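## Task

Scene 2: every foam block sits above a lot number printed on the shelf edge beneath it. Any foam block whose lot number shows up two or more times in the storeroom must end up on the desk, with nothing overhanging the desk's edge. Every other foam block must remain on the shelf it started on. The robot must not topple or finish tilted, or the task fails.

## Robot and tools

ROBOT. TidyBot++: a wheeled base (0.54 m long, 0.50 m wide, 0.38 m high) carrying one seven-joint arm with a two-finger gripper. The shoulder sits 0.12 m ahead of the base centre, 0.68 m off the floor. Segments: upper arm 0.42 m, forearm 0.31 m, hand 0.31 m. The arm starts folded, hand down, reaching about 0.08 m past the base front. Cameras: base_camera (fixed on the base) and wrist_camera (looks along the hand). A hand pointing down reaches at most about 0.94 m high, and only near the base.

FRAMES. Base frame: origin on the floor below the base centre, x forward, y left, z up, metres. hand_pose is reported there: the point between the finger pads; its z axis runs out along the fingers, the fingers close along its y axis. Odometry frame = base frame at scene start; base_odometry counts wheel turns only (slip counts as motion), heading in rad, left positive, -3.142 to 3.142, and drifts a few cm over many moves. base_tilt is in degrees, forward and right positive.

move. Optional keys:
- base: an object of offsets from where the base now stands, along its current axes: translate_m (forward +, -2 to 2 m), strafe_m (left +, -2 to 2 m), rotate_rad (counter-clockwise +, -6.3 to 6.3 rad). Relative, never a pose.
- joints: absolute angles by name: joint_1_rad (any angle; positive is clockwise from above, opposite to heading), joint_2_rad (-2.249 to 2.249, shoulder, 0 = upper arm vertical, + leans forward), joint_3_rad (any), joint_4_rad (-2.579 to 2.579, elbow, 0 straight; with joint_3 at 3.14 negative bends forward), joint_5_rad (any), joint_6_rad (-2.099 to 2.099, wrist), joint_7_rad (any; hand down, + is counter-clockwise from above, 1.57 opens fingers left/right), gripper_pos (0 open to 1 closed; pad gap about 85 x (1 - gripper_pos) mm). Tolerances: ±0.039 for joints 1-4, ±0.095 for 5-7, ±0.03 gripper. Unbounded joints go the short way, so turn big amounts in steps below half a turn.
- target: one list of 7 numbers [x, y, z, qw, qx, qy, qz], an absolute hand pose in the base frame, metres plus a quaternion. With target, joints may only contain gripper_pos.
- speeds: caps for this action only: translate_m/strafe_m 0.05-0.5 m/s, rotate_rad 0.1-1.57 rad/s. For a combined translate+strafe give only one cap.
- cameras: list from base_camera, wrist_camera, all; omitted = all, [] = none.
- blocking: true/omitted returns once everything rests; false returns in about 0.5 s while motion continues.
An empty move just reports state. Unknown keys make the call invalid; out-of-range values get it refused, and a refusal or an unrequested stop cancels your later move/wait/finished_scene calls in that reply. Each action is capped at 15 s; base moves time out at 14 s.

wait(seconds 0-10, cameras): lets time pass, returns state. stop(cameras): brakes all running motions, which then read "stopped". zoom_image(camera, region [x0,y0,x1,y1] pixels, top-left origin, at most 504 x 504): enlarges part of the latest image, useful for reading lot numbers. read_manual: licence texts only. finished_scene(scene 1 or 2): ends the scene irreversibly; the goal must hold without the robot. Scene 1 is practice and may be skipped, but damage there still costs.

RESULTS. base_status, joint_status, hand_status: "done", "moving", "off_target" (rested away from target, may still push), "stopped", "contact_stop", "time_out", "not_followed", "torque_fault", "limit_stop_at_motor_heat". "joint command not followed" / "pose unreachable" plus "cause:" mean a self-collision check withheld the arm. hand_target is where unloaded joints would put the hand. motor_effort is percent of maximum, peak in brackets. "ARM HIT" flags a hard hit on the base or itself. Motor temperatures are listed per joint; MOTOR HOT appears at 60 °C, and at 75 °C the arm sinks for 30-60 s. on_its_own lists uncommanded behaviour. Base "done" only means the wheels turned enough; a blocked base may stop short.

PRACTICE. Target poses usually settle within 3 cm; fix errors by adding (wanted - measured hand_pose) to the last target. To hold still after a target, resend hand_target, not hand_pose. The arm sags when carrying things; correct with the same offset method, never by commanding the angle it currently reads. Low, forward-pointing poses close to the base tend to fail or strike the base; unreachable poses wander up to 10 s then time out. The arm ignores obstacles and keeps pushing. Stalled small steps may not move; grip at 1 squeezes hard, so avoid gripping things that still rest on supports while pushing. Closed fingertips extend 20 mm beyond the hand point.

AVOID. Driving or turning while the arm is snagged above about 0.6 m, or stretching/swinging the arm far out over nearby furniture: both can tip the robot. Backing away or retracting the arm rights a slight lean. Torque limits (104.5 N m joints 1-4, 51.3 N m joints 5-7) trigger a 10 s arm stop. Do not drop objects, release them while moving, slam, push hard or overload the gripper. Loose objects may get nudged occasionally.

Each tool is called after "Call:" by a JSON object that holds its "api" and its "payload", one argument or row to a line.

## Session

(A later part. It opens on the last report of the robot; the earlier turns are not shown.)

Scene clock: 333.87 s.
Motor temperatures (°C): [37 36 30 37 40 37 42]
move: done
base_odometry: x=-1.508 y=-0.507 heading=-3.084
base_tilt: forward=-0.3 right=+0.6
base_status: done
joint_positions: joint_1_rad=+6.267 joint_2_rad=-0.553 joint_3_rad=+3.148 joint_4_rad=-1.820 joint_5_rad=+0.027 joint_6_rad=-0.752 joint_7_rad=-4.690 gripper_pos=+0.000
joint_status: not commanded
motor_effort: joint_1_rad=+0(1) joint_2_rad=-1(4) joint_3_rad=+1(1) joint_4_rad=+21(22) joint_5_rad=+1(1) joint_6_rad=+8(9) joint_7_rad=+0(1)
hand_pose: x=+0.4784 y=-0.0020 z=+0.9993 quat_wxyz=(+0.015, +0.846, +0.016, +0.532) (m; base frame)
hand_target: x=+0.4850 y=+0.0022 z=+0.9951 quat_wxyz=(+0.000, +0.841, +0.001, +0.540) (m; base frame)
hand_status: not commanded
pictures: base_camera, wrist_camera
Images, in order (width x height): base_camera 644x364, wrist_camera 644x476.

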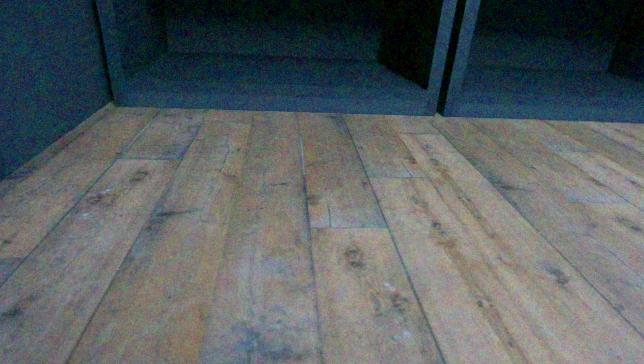

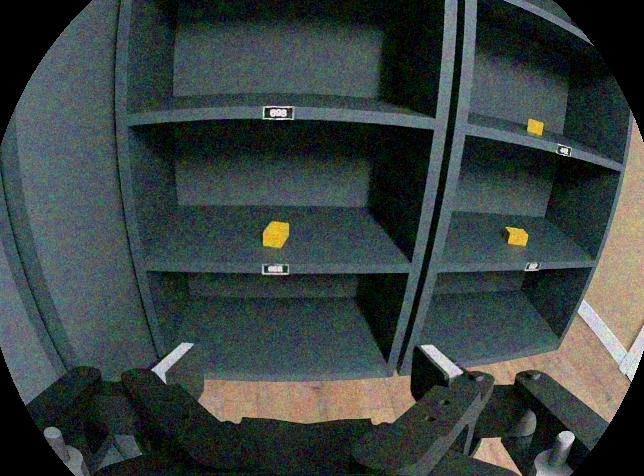

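Call:
{"api": "move", "payload": {
  "base": {"translate_m": 0.6, "strafe_m": 0.12},
  "joints": {"joint_1_rad": 5.974, "joint_2_rad": 0.3, "joint_3_rad": 3.14, "joint_4_rad": -2.3, "joint_5_rad": -0.73, "joint_6_rad": 0.75, "joint_7_rad": 1.91}
}}

Scene clock: 337.80 s.
Motor temperatures (°C): [37 36 30 37 40 37 42]
move: done
base_odometry: x=-2.100 y=-0.662 heading=-3.083
base_tilt: forward=-0.3 right=+0.6
base_status: done
joint_positions: joint_1_rad=+5.994 joint_2_rad=+0.283 joint_3_rad=+3.148 joint_4_rad=-2.272 joint_5_rad=-0.658 joint_6_rad=+0.693 joint_7_rad=-4.417 gripper_pos=+0.000
joint_status: all done
motor_effort: joint_1_rad=+0(2) joint_2_rad=-24(27) joint_3_rad=+1(1) joint_4_rad=+14(22) joint_5_rad=+3(3) joint_6_rad=+8(9) joint_7_rad=+0(1)
hand_pose: x=+0.6860 y=+0.0397 z=+0.7121 quat_wxyz=(+0.021, +0.819, -0.092, +0.565) (m; base frame)
hand_target: x=+0.6755 y=+0.0314 z=+0.7008 quat_wxyz=(+0.045, +0.820, -0.098, +0.562) (m; base frame)
hand_status: not commanded
pictures: base_camera, wrist_camera
Images, in order (width x height): base_camera 644x364, wrist_camera 644x476.

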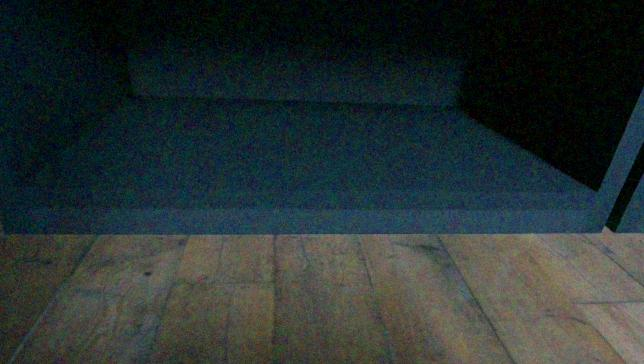

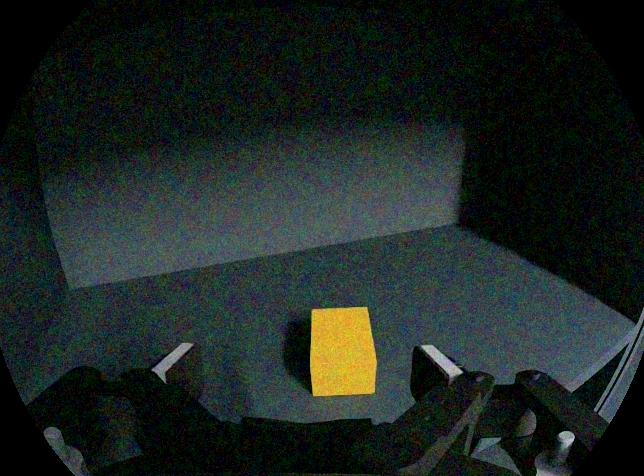

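Call:
{"api": "move", "payload": {
  "base": {"translate_m": -0.08, "strafe_m": -0.044},
  "joints": {"joint_1_rad": 5.955, "joint_2_rad": 0.72, "joint_4_rad": -1.965, "joint_5_rad": -0.80, "joint_6_rad": 0.845, "joint_7_rad": 1.95},
  "cameras": ["wrist_camera"]
}}

Scene clock: 339.77 s.
Motor temperatures (°C): [37 36 30 37 40 37 42]
move: done
base_odometry: x=-2.023 y=-0.613 heading=-3.083
base_tilt: forward=-0.3 right=+0.6
base_status: done
joint_positions: joint_1_rad=+5.973 joint_2_rad=+0.698 joint_3_rad=+3.148 joint_4_rad=-1.985 joint_5_rad=-0.728 joint_6_rad=+0.788 joint_7_rad=-4.377 gripper_pos=+0.000
joint_status: all done
motor_effort: joint_1_rad=+0(3) joint_2_rad=-35(37) joint_3_rad=+1(2) joint_4_rad=+11(15) joint_5_rad=+3(4) joint_6_rad=+8(9) joint_7_rad=+0(1)
hand_pose: x=+0.7875 y=+0.0574 z=+0.5992 quat_wxyz=(+0.068, +0.830, -0.093, +0.545) (m; base frame)
hand_target: x=+0.7905 y=+0.0544 z=+0.6020 quat_wxyz=(+0.089, +0.820, -0.104, +0.556) (m; base frame)
hand_status: not commanded
pictures: wrist_camera
Images, in order (width x height): wrist_camera 644x476.

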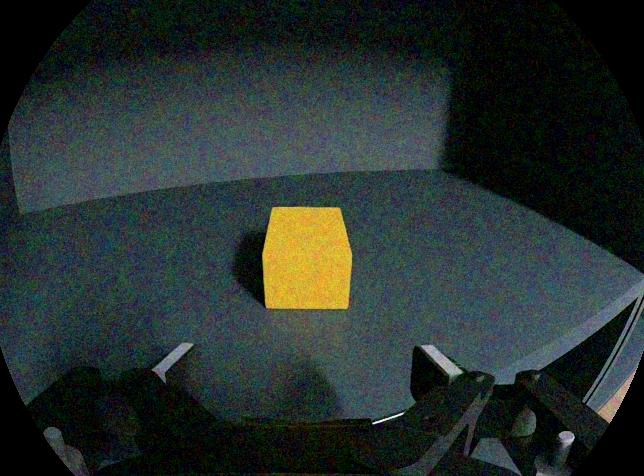

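Call:
{"api": "move", "payload": {
  "joints": {"joint_1_rad": 6.025, "joint_2_rad": 0.86, "joint_4_rad": -1.75, "joint_5_rad": -0.79, "joint_6_rad": 0.75, "joint_7_rad": 2.01},
  "cameras": ["wrist_camera"]
}}

Call:
{"api": "move", "payload": {
  "joints": {"joint_1_rad": 6.075, "joint_2_rad": 0.965, "joint_4_rad": -1.525, "joint_5_rad": -0.79, "joint_6_rad": 0.655, "joint_7_rad": 2.07},
  "cameras": ["wrist_camera"]
}}

Scene clock: 341.23 s.
Motor temperatures (°C): [37 36 30 37 40 37 42]
move: done
base_odometry: x=-2.023 y=-0.613 heading=-3.083
base_tilt: forward=-0.3 right=+0.6
base_status: not commanded
joint_positions: joint_1_rad=+6.010 joint_2_rad=+0.831 joint_3_rad=+3.148 joint_4_rad=-1.768 joint_5_rad=-0.729 joint_6_rad=+0.788 joint_7_rad=-4.317 gripper_pos=+0.000
joint_status: all done
motor_effort: joint_1_rad=-1(2) joint_2_rad=-39(41) joint_3_rad=+1(2) joint_4_rad=+13(14) joint_5_rad=+3(4) joint_6_rad=+7(9) joint_7_rad=+0(1)
hand_pose: x=+0.8592 y=+0.0521 z=+0.5935 quat_wxyz=(+0.082, +0.810, -0.094, +0.573) (m; base frame)
hand_target: x=+0.8558 y=+0.0409 z=+0.5647 quat_wxyz=(+0.091, +0.826, -0.107, +0.546) (m; base frame)
hand_status: not commanded
pictures: wrist_camera
Images, in order (width x height): wrist_camera 644x476.

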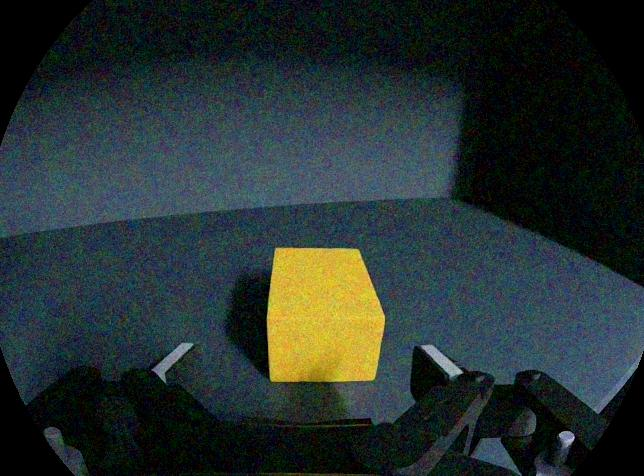

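Scene clock: 342.47 s.
Motor temperatures (°C): [37 36 30 37 40 37 42]
move: off_target
base_odometry: x=-2.023 y=-0.613 heading=-3.083
base_tilt: forward=-0.3 right=+0.6
base_status: not commanded
joint_positions: joint_1_rad=+6.058 joint_2_rad=+0.926 joint_3_rad=+3.148 joint_4_rad=-1.541 joint_5_rad=-0.729 joint_6_rad=+0.711 joint_7_rad=-4.257 gripper_pos=+0.000
joint_status: joint_2_rad off_target (ended at +0.926, target +0.965); the others done
motor_effort: joint_1_rad=-1(2) joint_2_rad=-42(44) joint_3_rad=+1(2) joint_4_rad=+14(16) joint_5_rad=+3(4) joint_6_rad=+7(9) joint_7_rad=-1(1)
hand_pose: x=+0.9276 y=+0.0438 z=+0.6006 quat_wxyz=(+0.078, +0.796, -0.096, +0.593) (m; base frame)
hand_target: x=+0.9220 y=+0.0341 z=+0.5561 quat_wxyz=(+0.081, +0.821, -0.107, +0.555) (m; base frame)
hand_status: not commanded
pictures: wrist_camera
Images, in order (width x height): wrist_camera 644x476.

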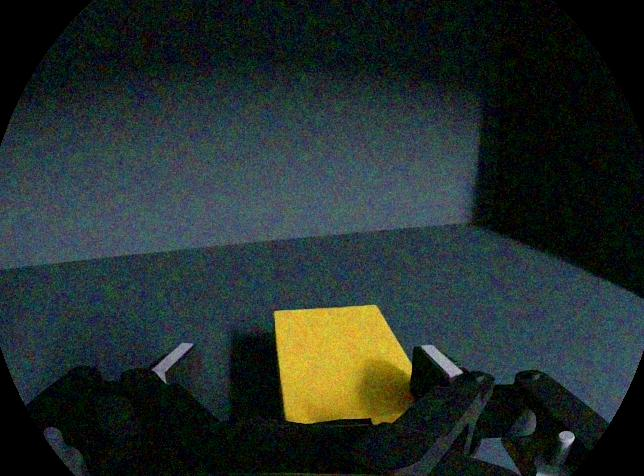

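Call:
{"api": "move", "payload": {
  "joints": {"joint_1_rad": 6.10},
  "cameras": []
}}

Call:
{"api": "move", "payload": {
  "joints": {"joint_2_rad": 1.008},
  "cameras": ["wrist_camera"]
}}

Scene clock: 343.50 s.
Motor temperatures (°C): [37 36 30 37 40 37 42]
move: done
base_odometry: x=-2.023 y=-0.613 heading=-3.083
base_tilt: forward=-0.3 right=+0.6
base_status: not commanded
joint_positions: joint_1_rad=+6.086 joint_2_rad=+0.931 joint_3_rad=+3.148 joint_4_rad=-1.540 joint_5_rad=-0.729 joint_6_rad=+0.703 joint_7_rad=-4.256 gripper_pos=+0.000
joint_status: all done
motor_effort: joint_1_rad=-1(3) joint_2_rad=-44(45) joint_3_rad=+1(2) joint_4_rad=+15(16) joint_5_rad=+3(3) joint_6_rad=+8(8) joint_7_rad=+0(1)
hand_pose: x=+0.9282 y=+0.0228 z=+0.5948 quat_wxyz=(+0.085, +0.798, -0.106, +0.587) (m; base frame)
hand_target: x=+0.9226 y=+0.0140 z=+0.5561 quat_wxyz=(+0.088, +0.820, -0.117, +0.554) (m; base frame)
hand_status: not commanded
pictures: none
No camera images: "cameras" was empty.

Scene clock: 344.43 s.
Motor temperatures (°C): [37 36 30 37 40 37 42]
move: done
base_odometry: x=-2.023 y=-0.613 heading=-3.083
base_tilt: forward=-0.3 right=+0.6
base_status: not commanded
joint_positions: joint_1_rad=+6.086 joint_2_rad=+0.980 joint_3_rad=+3.148 joint_4_rad=-1.534 joint_5_rad=-0.729 joint_6_rad=+0.698 joint_7_rad=-4.255 gripper_pos=+0.000
joint_status: all done
motor_effort: joint_1_rad=-1(1) joint_2_rad=-43(46) joint_3_rad=+1(2) joint_4_rad=+14(16) joint_5_rad=+3(3) joint_6_rad=+7(8) joint_7_rad=+0(1)
hand_pose: x=+0.9248 y=+0.0229 z=+0.5572 quat_wxyz=(+0.090, +0.811, -0.101, +0.569) (m; base frame)
hand_target: x=+0.9165 y=+0.0129 z=+0.5221 quat_wxyz=(+0.094, +0.831, -0.113, +0.537) (m; base frame)
hand_status: not commanded
pictures: wrist_camera
Images, in order (width x height): wrist_camera 644x476.

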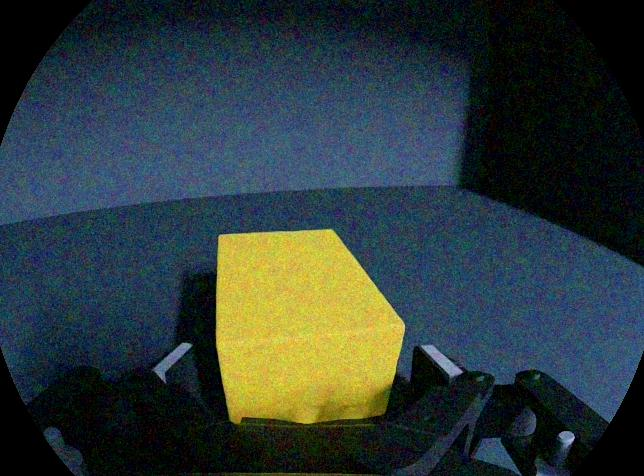

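Call:
{"api": "move", "payload": {
  "joints": {"joint_2_rad": 1.0, "gripper_pos": 0.4},
  "cameras": []
}}

Call:
{"api": "move", "payload": {
  "joints": {"gripper_pos": 0.62},
  "cameras": ["wrist_camera"]
}}

Scene clock: 345.40 s.
Motor temperatures (°C): [37 36 30 37 40 37 42]
move: done
base_odometry: x=-2.023 y=-0.613 heading=-3.083
base_tilt: forward=-0.3 right=+0.6
base_status: not commanded
joint_positions: joint_1_rad=+6.086 joint_2_rad=+0.977 joint_3_rad=+3.148 joint_4_rad=-1.532 joint_5_rad=-0.729 joint_6_rad=+0.698 joint_7_rad=-4.255 gripper_pos=+0.380
joint_status: all done
motor_effort: joint_1_rad=+0(2) joint_2_rad=-41(44) joint_3_rad=+1(3) joint_4_rad=+13(14) joint_5_rad=+3(3) joint_6_rad=+6(8) joint_7_rad=+0(0)
hand_pose: x=+0.9257 y=+0.0231 z=+0.5599 quat_wxyz=(+0.089, +0.810, -0.101, +0.571) (m; base frame)
hand_target: x=+0.9178 y=+0.0132 z=+0.5284 quat_wxyz=(+0.093, +0.829, -0.114, +0.540) (m; base frame)
hand_status: not commanded
pictures: none
No camera images: "cameras" was empty.

Scene clock: 346.03 s.
Motor temperatures (°C): [37 36 30 37 40 37 42]
move: off_target
base_odometry: x=-2.023 y=-0.613 heading=-3.083
base_tilt: forward=-0.3 right=+0.6
base_status: not commanded
joint_positions: joint_1_rad=+6.086 joint_2_rad=+0.977 joint_3_rad=+3.148 joint_4_rad=-1.532 joint_5_rad=-0.729 joint_6_rad=+0.698 joint_7_rad=-4.255 gripper_pos=+0.388
joint_status: gripper_pos off_target (ended at +0.388, target +0.620)
motor_effort: joint_1_rad=+0(0) joint_2_rad=-41(41) joint_3_rad=+1(2) joint_4_rad=+14(14) joint_5_rad=+3(3) joint_6_rad=+6(6) joint_7_rad=+0(1)
hand_pose: x=+0.9257 y=+0.0231 z=+0.5600 quat_wxyz=(+0.089, +0.810, -0.101, +0.571) (m; base frame)
hand_target: x=+0.9178 y=+0.0132 z=+0.5284 quat_wxyz=(+0.093, +0.829, -0.114, +0.540) (m; base frame)
hand_status: not commanded
pictures: wrist_camera
Images, in order (width x height): wrist_camera 644x476.

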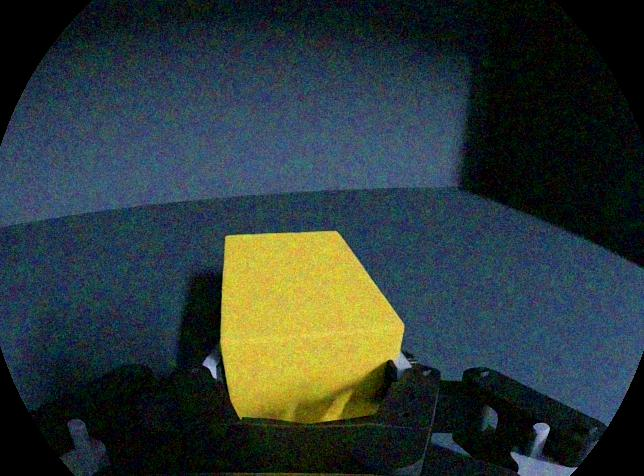

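Call:
{"api": "move", "payload": {
  "joints": {"joint_2_rad": 0.88},
  "cameras": ["wrist_camera"]
}}

Call:
{"api": "move", "payload": {
  "base": {"translate_m": -0.7},
  "speeds": {"translate_m": 0.35},
  "cameras": ["wrist_camera"]
}}

Call:
{"api": "move", "payload": {
  "joints": {"joint_1_rad": 6.283, "joint_2_rad": -0.4, "joint_4_rad": -1.8, "joint_5_rad": 0, "joint_6_rad": -0.65, "joint_7_rad": 1.55},
  "base": {"translate_m": -0.6},
  "cameras": ["wrist_camera"]
}}

Call:
{"api": "move", "payload": {
  "base": {"rotate_rad": -1.57}
}}

Scene clock: 347.30 s.
Motor temperatures (°C): [37 36 30 37 40 37 42]
move: done
base_odometry: x=-2.023 y=-0.613 heading=-3.083
base_tilt: forward=-0.3 right=+0.6
base_status: not commanded
joint_positions: joint_1_rad=+6.086 joint_2_rad=+0.861 joint_3_rad=+3.148 joint_4_rad=-1.530 joint_5_rad=-0.729 joint_6_rad=+0.689 joint_7_rad=-4.255 gripper_pos=+0.388
joint_status: all done
motor_effort: joint_1_rad=-1(1) joint_2_rad=-44(49) joint_3_rad=+1(2) joint_4_rad=+17(17) joint_5_rad=+3(3) joint_6_rad=+7(9) joint_7_rad=+0(1)
hand_pose: x=+0.9348 y=+0.0264 z=+0.6517 quat_wxyz=(+0.072, +0.779, -0.112, +0.613) (m; base frame)
hand_target: x=+0.9302 y=+0.0155 z=+0.6238 quat_wxyz=(+0.077, +0.796, -0.125, +0.587) (m; base frame)
hand_status: not commanded
pictures: wrist_camera
Images, in order (width x height): wrist_camera 644x476.

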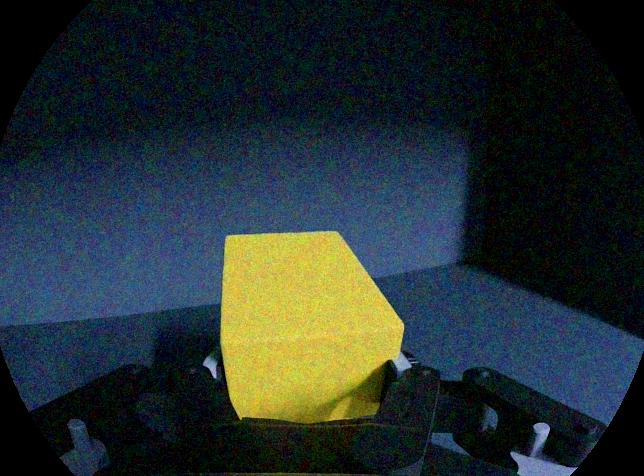

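Scene clock: 350.40 s.
Motor temperatures (°C): [37 36 30 37 40 37 42]
move: done
base_odometry: x=-1.324 y=-0.572 heading=-3.083
base_tilt: forward=-0.3 right=+0.6
base_status: done
joint_positions: joint_1_rad=+6.087 joint_2_rad=+0.861 joint_3_rad=+3.148 joint_4_rad=-1.530 joint_5_rad=-0.729 joint_6_rad=+0.689 joint_7_rad=-4.255 gripper_pos=+0.388
joint_status: not commanded
motor_effort: joint_1_rad=-1(2) joint_2_rad=-44(45) joint_3_rad=+1(2) joint_4_rad=+16(18) joint_5_rad=+3(4) joint_6_rad=+8(9) joint_7_rad=+0(1)
hand_pose: x=+0.9348 y=+0.0259 z=+0.6517 quat_wxyz=(+0.072, +0.779, -0.112, +0.613) (m; base frame)
hand_target: x=+0.9302 y=+0.0155 z=+0.6238 quat_wxyz=(+0.077, +0.796, -0.125, +0.587) (m; base frame)
hand_status: not commanded
pictures: wrist_camera
Images, in order (width x height): wrist_camera 644x476.

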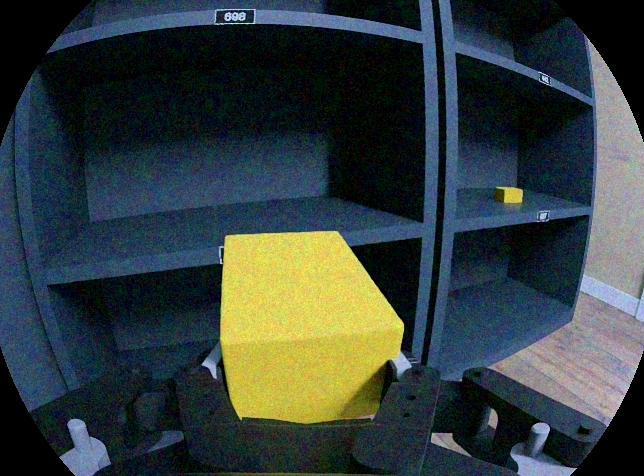

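Scene clock: 353.30 s.
Motor temperatures (°C): [37 36 30 37 40 37 42]
move: done
base_odometry: x=-0.725 y=-0.537 heading=-3.083
base_tilt: forward=-0.3 right=+0.6
base_status: done
joint_positions: joint_1_rad=+6.263 joint_2_rad=-0.400 joint_3_rad=+3.148 joint_4_rad=-1.769 joint_5_rad=-0.071 joint_6_rad=-0.601 joint_7_rad=-4.689 gripper_pos=+0.388
joint_status: all done
motor_effort: joint_1_rad=-1(2) joint_2_rad=-7(47) joint_3_rad=+1(2) joint_4_rad=+23(23) joint_5_rad=+0(4) joint_6_rad=+8(10) joint_7_rad=+0(1)
hand_pose: x=+0.5497 y=+0.0191 z=+1.0121 quat_wxyz=(-0.031, +0.833, +0.002, +0.553) (m; base frame)
hand_target: x=+0.5412 y=+0.0022 z=+0.9793 quat_wxyz=(-0.006, +0.855, -0.008, +0.519) (m; base frame)
hand_status: not commanded
pictures: wrist_camera
Images, in order (width x height): wrist_camera 644x476.

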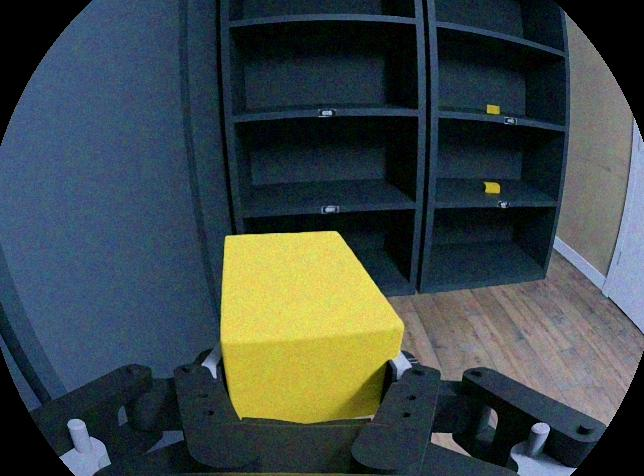

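Scene clock: 358.07 s.
Motor temperatures (°C): [37 36 30 37 40 37 42]
move: time_out
base_odometry: x=-0.726 y=-0.534 heading=+2.696
base_tilt: forward=-0.3 right=+0.6
base_status: rotate_rad time_out (by the wheels' count: -0.504 of -1.570)
joint_positions: joint_1_rad=+6.281 joint_2_rad=-0.401 joint_3_rad=+3.144 joint_4_rad=-1.772 joint_5_rad=-0.058 joint_6_rad=-0.605 joint_7_rad=-4.691 gripper_pos=+0.388
joint_status: not commanded
motor_effort: joint_1_rad=+0(5) joint_2_rad=-7(18) joint_3_rad=+0(9) joint_4_rad=+22(24) joint_5_rad=+0(3) joint_6_rad=+8(9) joint_7_rad=+0(1)
hand_pose: x=+0.5490 y=+0.0111 z=+1.0092 quat_wxyz=(-0.021, +0.835, -0.002, +0.550) (m; base frame)
hand_target: x=+0.5412 y=+0.0022 z=+0.9793 quat_wxyz=(-0.006, +0.855, -0.008, +0.519) (m; base frame)
hand_status: not commanded
pictures: base_camera, wrist_camera
Images, in order (width x height): base_camera 644x364, wrist_camera 644x476.

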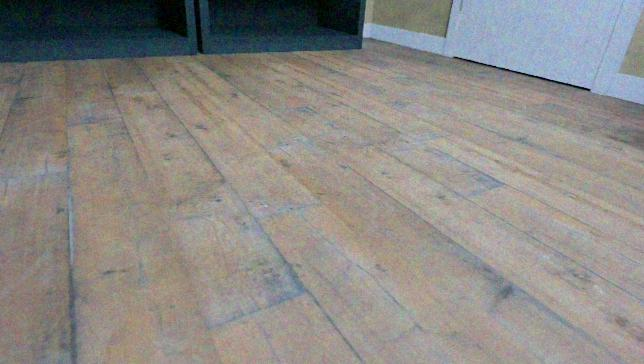

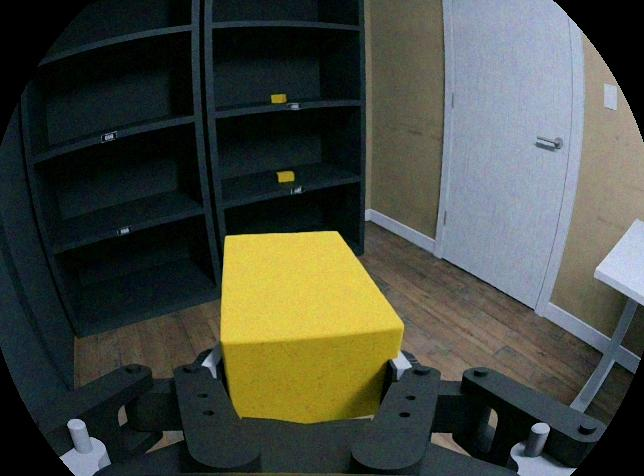

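Call:
{"api": "move", "payload": {
  "base": {"strafe_m": -0.35},
  "cameras": []
}}

Call:
{"api": "move", "payload": {
  "base": {"rotate_rad": -1.06}
}}

Scene clock: 360.13 s.
Motor temperatures (°C): [37 36 30 37 40 37 42]
move: done
base_odometry: x=-0.575 y=-0.218 heading=+2.695
base_tilt: forward=-0.3 right=+0.6
base_status: done
joint_positions: joint_1_rad=+6.281 joint_2_rad=-0.401 joint_3_rad=+3.145 joint_4_rad=-1.772 joint_5_rad=-0.058 joint_6_rad=-0.605 joint_7_rad=-4.691 gripper_pos=+0.388
joint_status: not commanded
motor_effort: joint_1_rad=+0(2) joint_2_rad=-7(8) joint_3_rad=+1(4) joint_4_rad=+22(23) joint_5_rad=+0(1) joint_6_rad=+8(9) joint_7_rad=+0(1)
hand_pose: x=+0.5490 y=+0.0108 z=+1.0092 quat_wxyz=(-0.021, +0.835, -0.003, +0.550) (m; base frame)
hand_target: x=+0.5412 y=+0.0022 z=+0.9793 quat_wxyz=(-0.006, +0.855, -0.008, +0.519) (m; base frame)
hand_status: not commanded
pictures: none
No camera images: "cameras" was empty.

Scene clock: 362.07 s.
Motor temperatures (°C): [37 36 30 37 40 37 42]
move: done
base_odometry: x=-0.575 y=-0.218 heading=+1.636
base_tilt: forward=-0.4 right=+0.6
base_status: done
joint_positions: joint_1_rad=+6.281 joint_2_rad=-0.401 joint_3_rad=+3.145 joint_4_rad=-1.772 joint_5_rad=-0.058 joint_6_rad=-0.605 joint_7_rad=-4.691 gripper_pos=+0.388
joint_status: not commanded
motor_effort: joint_1_rad=+0(2) joint_2_rad=-7(9) joint_3_rad=+1(2) joint_4_rad=+22(23) joint_5_rad=+0(1) joint_6_rad=+8(9) joint_7_rad=+0(1)
hand_pose: x=+0.5490 y=+0.0106 z=+1.0092 quat_wxyz=(-0.021, +0.835, -0.003, +0.550) (m; base frame)
hand_target: x=+0.5412 y=+0.0022 z=+0.9793 quat_wxyz=(-0.006, +0.855, -0.008, +0.519) (m; base frame)
hand_status: not commanded
pictures: base_camera, wrist_camera
Images, in order (width x height): base_camera 644x364, wrist_camera 644x476.

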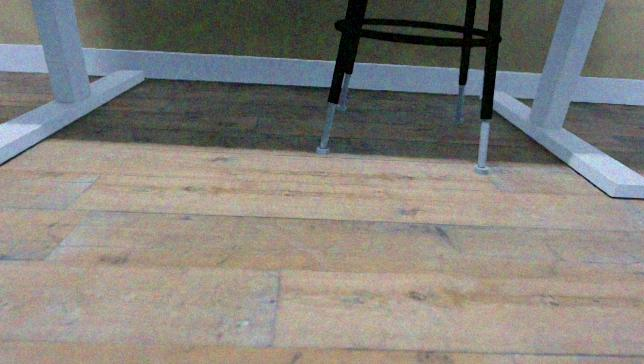

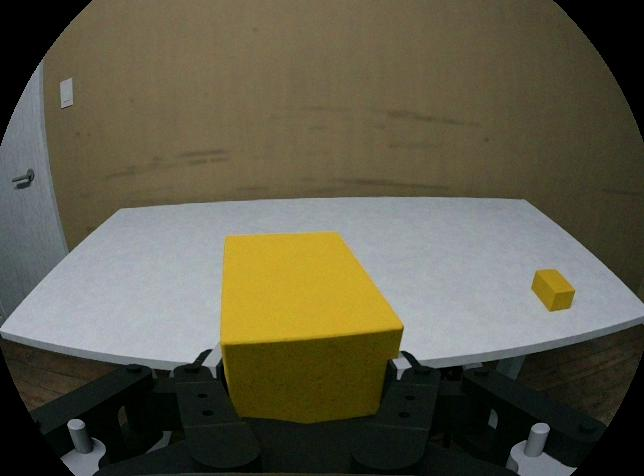

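Call:
{"api": "move", "payload": {
  "base": {"strafe_m": 0.28, "translate_m": 0.31},
  "cameras": ["wrist_camera"]
}}

Call:
{"api": "move", "payload": {
  "target": [0.63, 0, 0.84, 0, 0.819, 0, 0.574],
  "cameras": ["wrist_camera"]
}}

Call:
{"api": "move", "payload": {
  "target": [0.63, 0, 0.77, 0, 0.819, 0, 0.574],
  "cameras": ["wrist_camera"]
}}

Scene clock: 365.07 s.
Motor temperatures (°C): [37 36 30 37 40 37 42]
move: done
base_odometry: x=-0.874 y=+0.073 heading=+1.635
base_tilt: forward=-0.3 right=+0.6
base_status: done
joint_positions: joint_1_rad=+6.281 joint_2_rad=-0.397 joint_3_rad=+3.142 joint_4_rad=-1.772 joint_5_rad=-0.058 joint_6_rad=-0.607 joint_7_rad=-4.691 gripper_pos=+0.388
joint_status: not commanded
motor_effort: joint_1_rad=+0(1) joint_2_rad=-7(10) joint_3_rad=+0(3) joint_4_rad=+22(23) joint_5_rad=+0(1) joint_6_rad=+9(9) joint_7_rad=+0(1)
hand_pose: x=+0.5498 y=+0.0124 z=+1.0068 quat_wxyz=(-0.021, +0.836, -0.001, +0.548) (m; base frame)
hand_target: x=+0.5412 y=+0.0022 z=+0.9793 quat_wxyz=(-0.006, +0.855, -0.008, +0.519) (m; base frame)
hand_status: not commanded
pictures: wrist_camera
Images, in order (width x height): wrist_camera 644x476.

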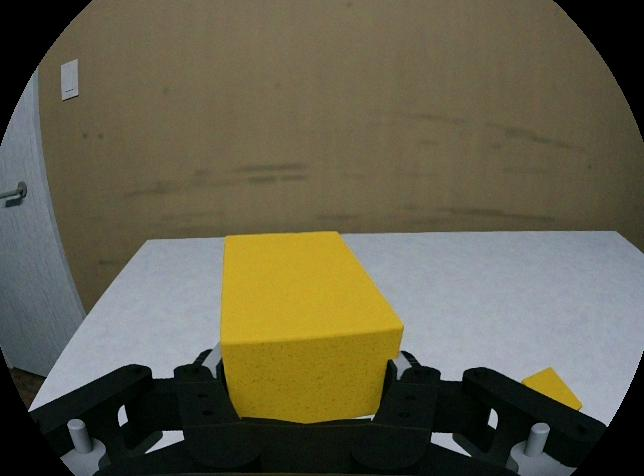

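Scene clock: 367.03 s.
Motor temperatures (°C): [37 36 30 37 40 37 42]
move: done
base_odometry: x=-0.874 y=+0.073 heading=+1.635
base_tilt: forward=-0.3 right=+0.6
base_status: not commanded
joint_positions: joint_1_rad=+6.281 joint_2_rad=-0.152 joint_3_rad=+3.146 joint_4_rad=-2.185 joint_5_rad=-0.058 joint_6_rad=+0.099 joint_7_rad=-4.691 gripper_pos=+0.388
joint_status: not commanded
motor_effort: joint_1_rad=+0(1) joint_2_rad=-15(16) joint_3_rad=+0(1) joint_4_rad=+20(23) joint_5_rad=+1(1) joint_6_rad=+9(9) joint_7_rad=+0(1)
hand_pose: x=+0.6278 y=-0.0016 z=+0.8468 quat_wxyz=(-0.007, +0.823, -0.017, +0.568) (m; base frame)
hand_target: x=+0.6300 y=+0.0000 z=+0.8400 quat_wxyz=(+0.000, +0.819, +0.000, +0.574) (m; base frame)
hand_status: done (0.007 m and 2.3 deg from the pose sent, 0.185 m and 4.4 deg at the start)
pictures: wrist_camera
Images, in order (width x height): wrist_camera 644x476.

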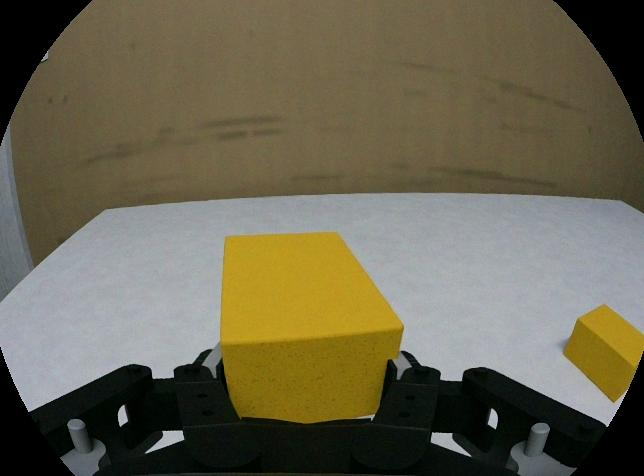

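Scene clock: 368.47 s.
Motor temperatures (°C): [37 36 30 37 40 37 42]
move: done
base_odometry: x=-0.874 y=+0.073 heading=+1.635
base_tilt: forward=-0.3 right=+0.6
base_status: not commanded
joint_positions: joint_1_rad=+6.281 joint_2_rad=-0.012 joint_3_rad=+3.146 joint_4_rad=-2.352 joint_5_rad=-0.056 joint_6_rad=+0.397 joint_7_rad=-4.691 gripper_pos=+0.388
joint_status: not commanded
motor_effort: joint_1_rad=+0(1) joint_2_rad=-16(19) joint_3_rad=+0(1) joint_4_rad=+18(21) joint_5_rad=+1(1) joint_6_rad=+9(10) joint_7_rad=+0(1)
hand_pose: x=+0.6298 y=-0.0065 z=+0.7706 quat_wxyz=(+0.001, +0.826, -0.020, +0.564) (m; base frame)
hand_target: x=+0.6300 y=+0.0000 z=+0.7700 quat_wxyz=(+0.000, +0.819, +0.000, +0.574) (m; base frame)
hand_status: done (0.007 m and 2.6 deg from the pose sent, 0.077 m and 2.3 deg at the start)
pictures: wrist_camera
Images, in order (width x height): wrist_camera 644x476.

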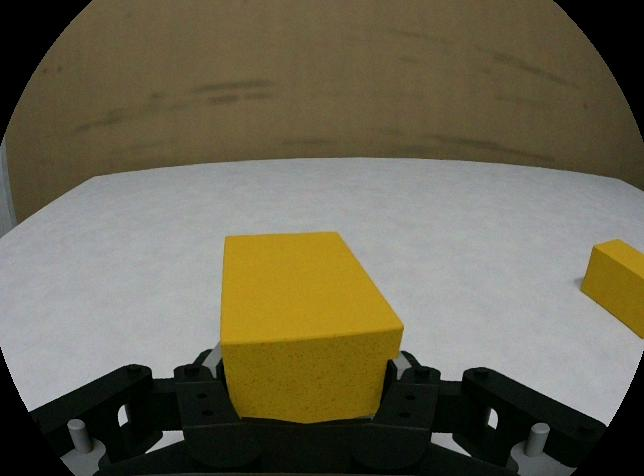

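Call:
{"api": "move", "payload": {
  "target": [0.63, 0, 0.757, 0, 0.819, 0, 0.574],
  "cameras": []
}}

Call:
{"api": "move", "payload": {
  "target": [0.63, 0, 0.747, 0, 0.819, 0, 0.574],
  "cameras": ["wrist_camera"]
}}

Call:
{"api": "move", "payload": {
  "target": [0.63, 0, 0.739, 0, 0.819, 0, 0.574],
  "cameras": ["wrist_camera"]
}}

Scene clock: 369.40 s.
Motor temperatures (°C): [37 36 30 37 40 37 42]
move: done
base_odometry: x=-0.874 y=+0.073 heading=+1.635
base_tilt: forward=-0.3 right=+0.6
base_status: not commanded
joint_positions: joint_1_rad=+6.281 joint_2_rad=+0.016 joint_3_rad=+3.146 joint_4_rad=-2.376 joint_5_rad=-0.056 joint_6_rad=+0.465 joint_7_rad=-4.691 gripper_pos=+0.388
joint_status: not commanded
motor_effort: joint_1_rad=+0(1) joint_2_rad=-17(19) joint_3_rad=+0(0) joint_4_rad=+17(18) joint_5_rad=+1(1) joint_6_rad=+9(9) joint_7_rad=+0(1)
hand_pose: x=+0.6314 y=-0.0076 z=+0.7636 quat_wxyz=(+0.003, +0.821, -0.020, +0.570) (m; base frame)
hand_target: x=+0.6300 y=+0.0000 z=+0.7570 quat_wxyz=(+0.000, +0.819, +0.000, +0.574) (m; base frame)
hand_status: done (0.010 m and 2.3 deg from the pose sent, 0.015 m and 2.6 deg at the start)
pictures: none
No camera images: "cameras" was empty.

Scene clock: 370.07 s.
Motor temperatures (°C): [37 36 30 37 40 37 42]
move: done
base_odometry: x=-0.874 y=+0.073 heading=+1.635
base_tilt: forward=-0.3 right=+0.6
base_status: not commanded
joint_positions: joint_1_rad=+6.281 joint_2_rad=+0.042 joint_3_rad=+3.146 joint_4_rad=-2.396 joint_5_rad=-0.056 joint_6_rad=+0.513 joint_7_rad=-4.691 gripper_pos=+0.388
joint_status: not commanded
motor_effort: joint_1_rad=+0(1) joint_2_rad=-17(19) joint_3_rad=+0(0) joint_4_rad=+16(17) joint_5_rad=+1(1) joint_6_rad=+8(9) joint_7_rad=+0(1)
hand_pose: x=+0.6320 y=-0.0083 z=+0.7546 quat_wxyz=(+0.004, +0.820, -0.020, +0.572) (m; base frame)
hand_target: x=+0.6300 y=+0.0000 z=+0.7470 quat_wxyz=(+0.000, +0.819, +0.000, +0.574) (m; base frame)
hand_status: done (0.011 m and 2.4 deg from the pose sent, 0.018 m and 2.3 deg at the start)
pictures: wrist_camera
Images, in order (width x height): wrist_camera 644x476.

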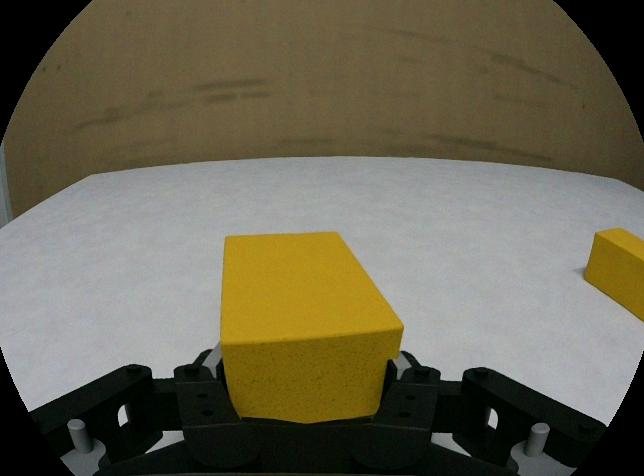

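Scene clock: 370.73 s.
Motor temperatures (°C): [37 36 30 37 40 37 42]
move: done
base_odometry: x=-0.874 y=+0.073 heading=+1.635
base_tilt: forward=-0.3 right=+0.6
base_status: not commanded
joint_positions: joint_1_rad=+6.281 joint_2_rad=+0.065 joint_3_rad=+3.146 joint_4_rad=-2.411 joint_5_rad=-0.056 joint_6_rad=+0.552 joint_7_rad=-4.691 gripper_pos=+0.388
joint_status: not commanded
motor_effort: joint_1_rad=+0(1) joint_2_rad=-19(19) joint_3_rad=+0(0) joint_4_rad=+15(17) joint_5_rad=+1(1) joint_6_rad=+9(9) joint_7_rad=+0(1)
hand_pose: x=+0.6324 y=-0.0089 z=+0.7469 quat_wxyz=(+0.005, +0.820, -0.020, +0.572) (m; base frame)
hand_target: x=+0.6300 y=+0.0000 z=+0.7390 quat_wxyz=(+0.000, +0.819, +0.000, +0.574) (m; base frame)
hand_status: done (0.012 m and 2.4 deg from the pose sent, 0.018 m and 2.4 deg at the start)
pictures: wrist_camera
Images, in order (width x height): wrist_camera 644x476.

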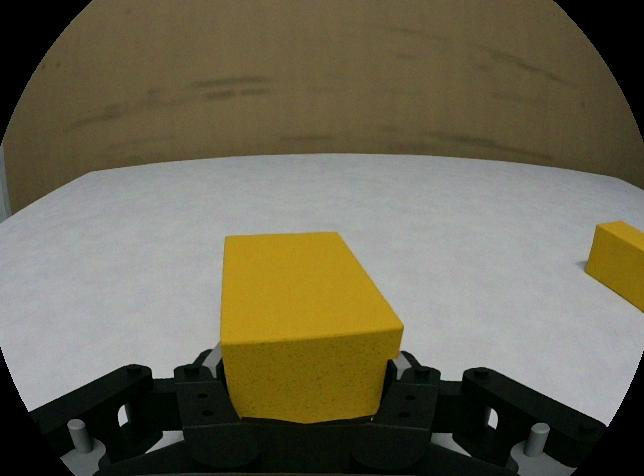

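Call:
{"api": "move", "payload": {
  "target": [0.63, 0, 0.731, 0, 0.819, 0, 0.574],
  "cameras": []
}}

Call:
{"api": "move", "payload": {
  "target": [0.63, 0, 0.722, 0, 0.819, 0, 0.574],
  "cameras": ["wrist_camera"]
}}

Scene clock: 371.50 s.
Motor temperatures (°C): [37 36 30 37 40 37 42]
move: done
base_odometry: x=-0.874 y=+0.073 heading=+1.635
base_tilt: forward=-0.3 right=+0.6
base_status: not commanded
joint_positions: joint_1_rad=+6.281 joint_2_rad=+0.084 joint_3_rad=+3.146 joint_4_rad=-2.424 joint_5_rad=-0.056 joint_6_rad=+0.596 joint_7_rad=-4.691 gripper_pos=+0.388
joint_status: not commanded
motor_effort: joint_1_rad=+0(1) joint_2_rad=-18(18) joint_3_rad=+0(1) joint_4_rad=+15(16) joint_5_rad=+1(1) joint_6_rad=+8(9) joint_7_rad=+0(1)
hand_pose: x=+0.6335 y=-0.0095 z=+0.7435 quat_wxyz=(+0.006, +0.817, -0.020, +0.577) (m; base frame)
hand_target: x=+0.6300 y=+0.0000 z=+0.7310 quat_wxyz=(+0.000, +0.819, +0.000, +0.574) (m; base frame)
hand_status: done (0.016 m and 2.4 deg from the pose sent, 0.018 m and 2.4 deg at the start)
pictures: none
No camera images: "cameras" was empty.

Scene clock: 372.13 s.
Motor temperatures (°C): [37 36 30 37 40 37 42]
move: done
base_odometry: x=-0.874 y=+0.073 heading=+1.635
base_tilt: forward=-0.3 right=+0.6
base_status: not commanded
joint_positions: joint_1_rad=+6.281 joint_2_rad=+0.101 joint_3_rad=+3.146 joint_4_rad=-2.438 joint_5_rad=-0.055 joint_6_rad=+0.647 joint_7_rad=-4.691 gripper_pos=+0.388
joint_status: not commanded
motor_effort: joint_1_rad=+0(1) joint_2_rad=-16(18) joint_3_rad=+1(1) joint_4_rad=+14(16) joint_5_rad=+1(1) joint_6_rad=+7(8) joint_7_rad=-1(1)
hand_pose: x=+0.6349 y=-0.0100 z=+0.7430 quat_wxyz=(+0.008, +0.811, -0.019, +0.585) (m; base frame)
hand_target: x=+0.6300 y=+0.0000 z=+0.7220 quat_wxyz=(+0.000, +0.819, +0.000, +0.574) (m; base frame)
hand_status: done (0.024 m and 2.8 deg from the pose sent, 0.024 m and 2.4 deg at the start)
pictures: wrist_camera
Images, in order (width x height): wrist_camera 644x476.

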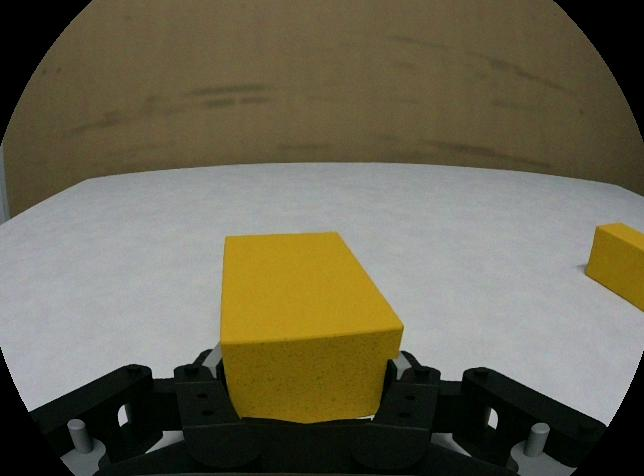

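Contact. Release.

Call:
{"api": "move", "payload": {
  "joints": {"gripper_pos": 0.2},
  "cameras": []
}}

Call:
{"api": "move", "payload": {
  "target": [0.56, 0, 0.92, 0, 0.9, 0, 0.43],
  "joints": {"gripper_pos": 0.0},
  "cameras": []
}}

Call:
{"api": "move", "payload": {
  "base": {"translate_m": -0.3},
  "cameras": ["wrist_camera"]
}}

Scene clock: 373.17 s.
Motor temperatures (°C): [37 36 30 37 40 37 42]
move: done
base_odometry: x=-0.874 y=+0.073 heading=+1.635
base_tilt: forward=-0.3 right=+0.6
base_status: not commanded
joint_positions: joint_1_rad=+6.281 joint_2_rad=+0.107 joint_3_rad=+3.146 joint_4_rad=-2.438 joint_5_rad=-0.054 joint_6_rad=+0.649 joint_7_rad=-4.691 gripper_pos=+0.200
joint_status: all done
motor_effort: joint_1_rad=-1(1) joint_2_rad=-16(18) joint_3_rad=+0(1) joint_4_rad=+13(15) joint_5_rad=+1(1) joint_6_rad=+7(9) joint_7_rad=+0(1)
hand_pose: x=+0.6354 y=-0.0099 z=+0.7406 quat_wxyz=(+0.008, +0.812, -0.019, +0.583) (m; base frame)
hand_target: x=+0.6300 y=+0.0000 z=+0.7220 quat_wxyz=(+0.000, +0.819, +0.000, +0.574) (m; base frame)
hand_status: not commanded
pictures: none
No camera images: "cameras" was empty.

Scene clock: 375.67 s.
Motor temperatures (°C): [37 36 30 37 40 37 42]
move: done
base_odometry: x=-0.874 y=+0.073 heading=+1.635
base_tilt: forward=-0.3 right=+0.6
base_status: not commanded
joint_positions: joint_1_rad=+6.281 joint_2_rad=-0.271 joint_3_rad=+3.146 joint_4_rad=-1.767 joint_5_rad=-0.054 joint_6_rad=-0.720 joint_7_rad=-4.691 gripper_pos=+0.000
joint_status: all done
motor_effort: joint_1_rad=+0(1) joint_2_rad=-11(20) joint_3_rad=+1(1) joint_4_rad=+21(22) joint_5_rad=+0(1) joint_6_rad=+7(9) joint_7_rad=+0(1)
hand_pose: x=+0.5687 y=+0.0113 z=+0.9240 quat_wxyz=(-0.020, +0.894, -0.002, +0.447) (m; base frame)
hand_target: x=+0.5600 y=+0.0000 z=+0.9200 quat_wxyz=(+0.000, +0.902, +0.000, +0.431) (m; base frame)
hand_status: done (0.015 m and 3.1 deg from the pose sent, 0.195 m and 20.4 deg at the start)
pictures: none
No camera images: "cameras" was empty.

Scene clock: 377.60 s.
Motor temperatures (°C): [37 36 30 37 40 37 42]
move: done
base_odometry: x=-0.855 y=-0.227 heading=+1.635
base_tilt: forward=-0.3 right=+0.6
base_status: done
joint_positions: joint_1_rad=+6.281 joint_2_rad=-0.281 joint_3_rad=+3.146 joint_4_rad=-1.766 joint_5_rad=-0.054 joint_6_rad=-0.726 joint_7_rad=-4.691 gripper_pos=+0.000
joint_status: not commanded
motor_effort: joint_1_rad=-1(1) joint_2_rad=-10(14) joint_3_rad=+1(1) joint_4_rad=+22(22) joint_5_rad=+0(1) joint_6_rad=+7(8) joint_7_rad=-1(1)
hand_pose: x=+0.5653 y=+0.0113 z=+0.9273 quat_wxyz=(-0.020, +0.893, -0.002, +0.449) (m; base frame)
hand_target: x=+0.5600 y=+0.0000 z=+0.9200 quat_wxyz=(+0.000, +0.902, +0.000, +0.431) (m; base frame)
hand_status: not commanded
pictures: wrist_camera
Images, in order (width x height): wrist_camera 644x476.

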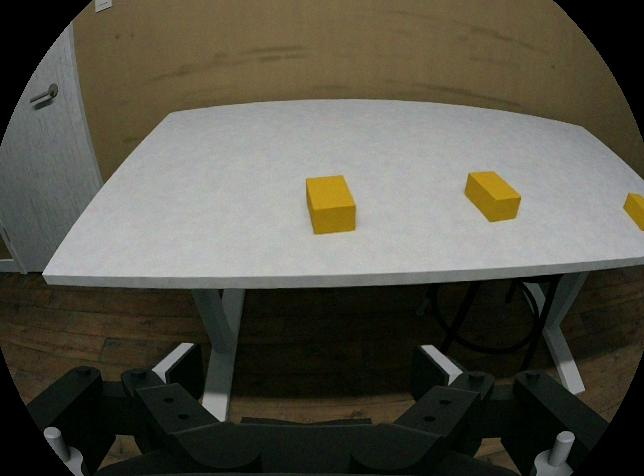

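All three on the desk.

Call:
{"api": "finished_scene", "payload": {
  "scene": 2
}}

The scene is finished: the task was done.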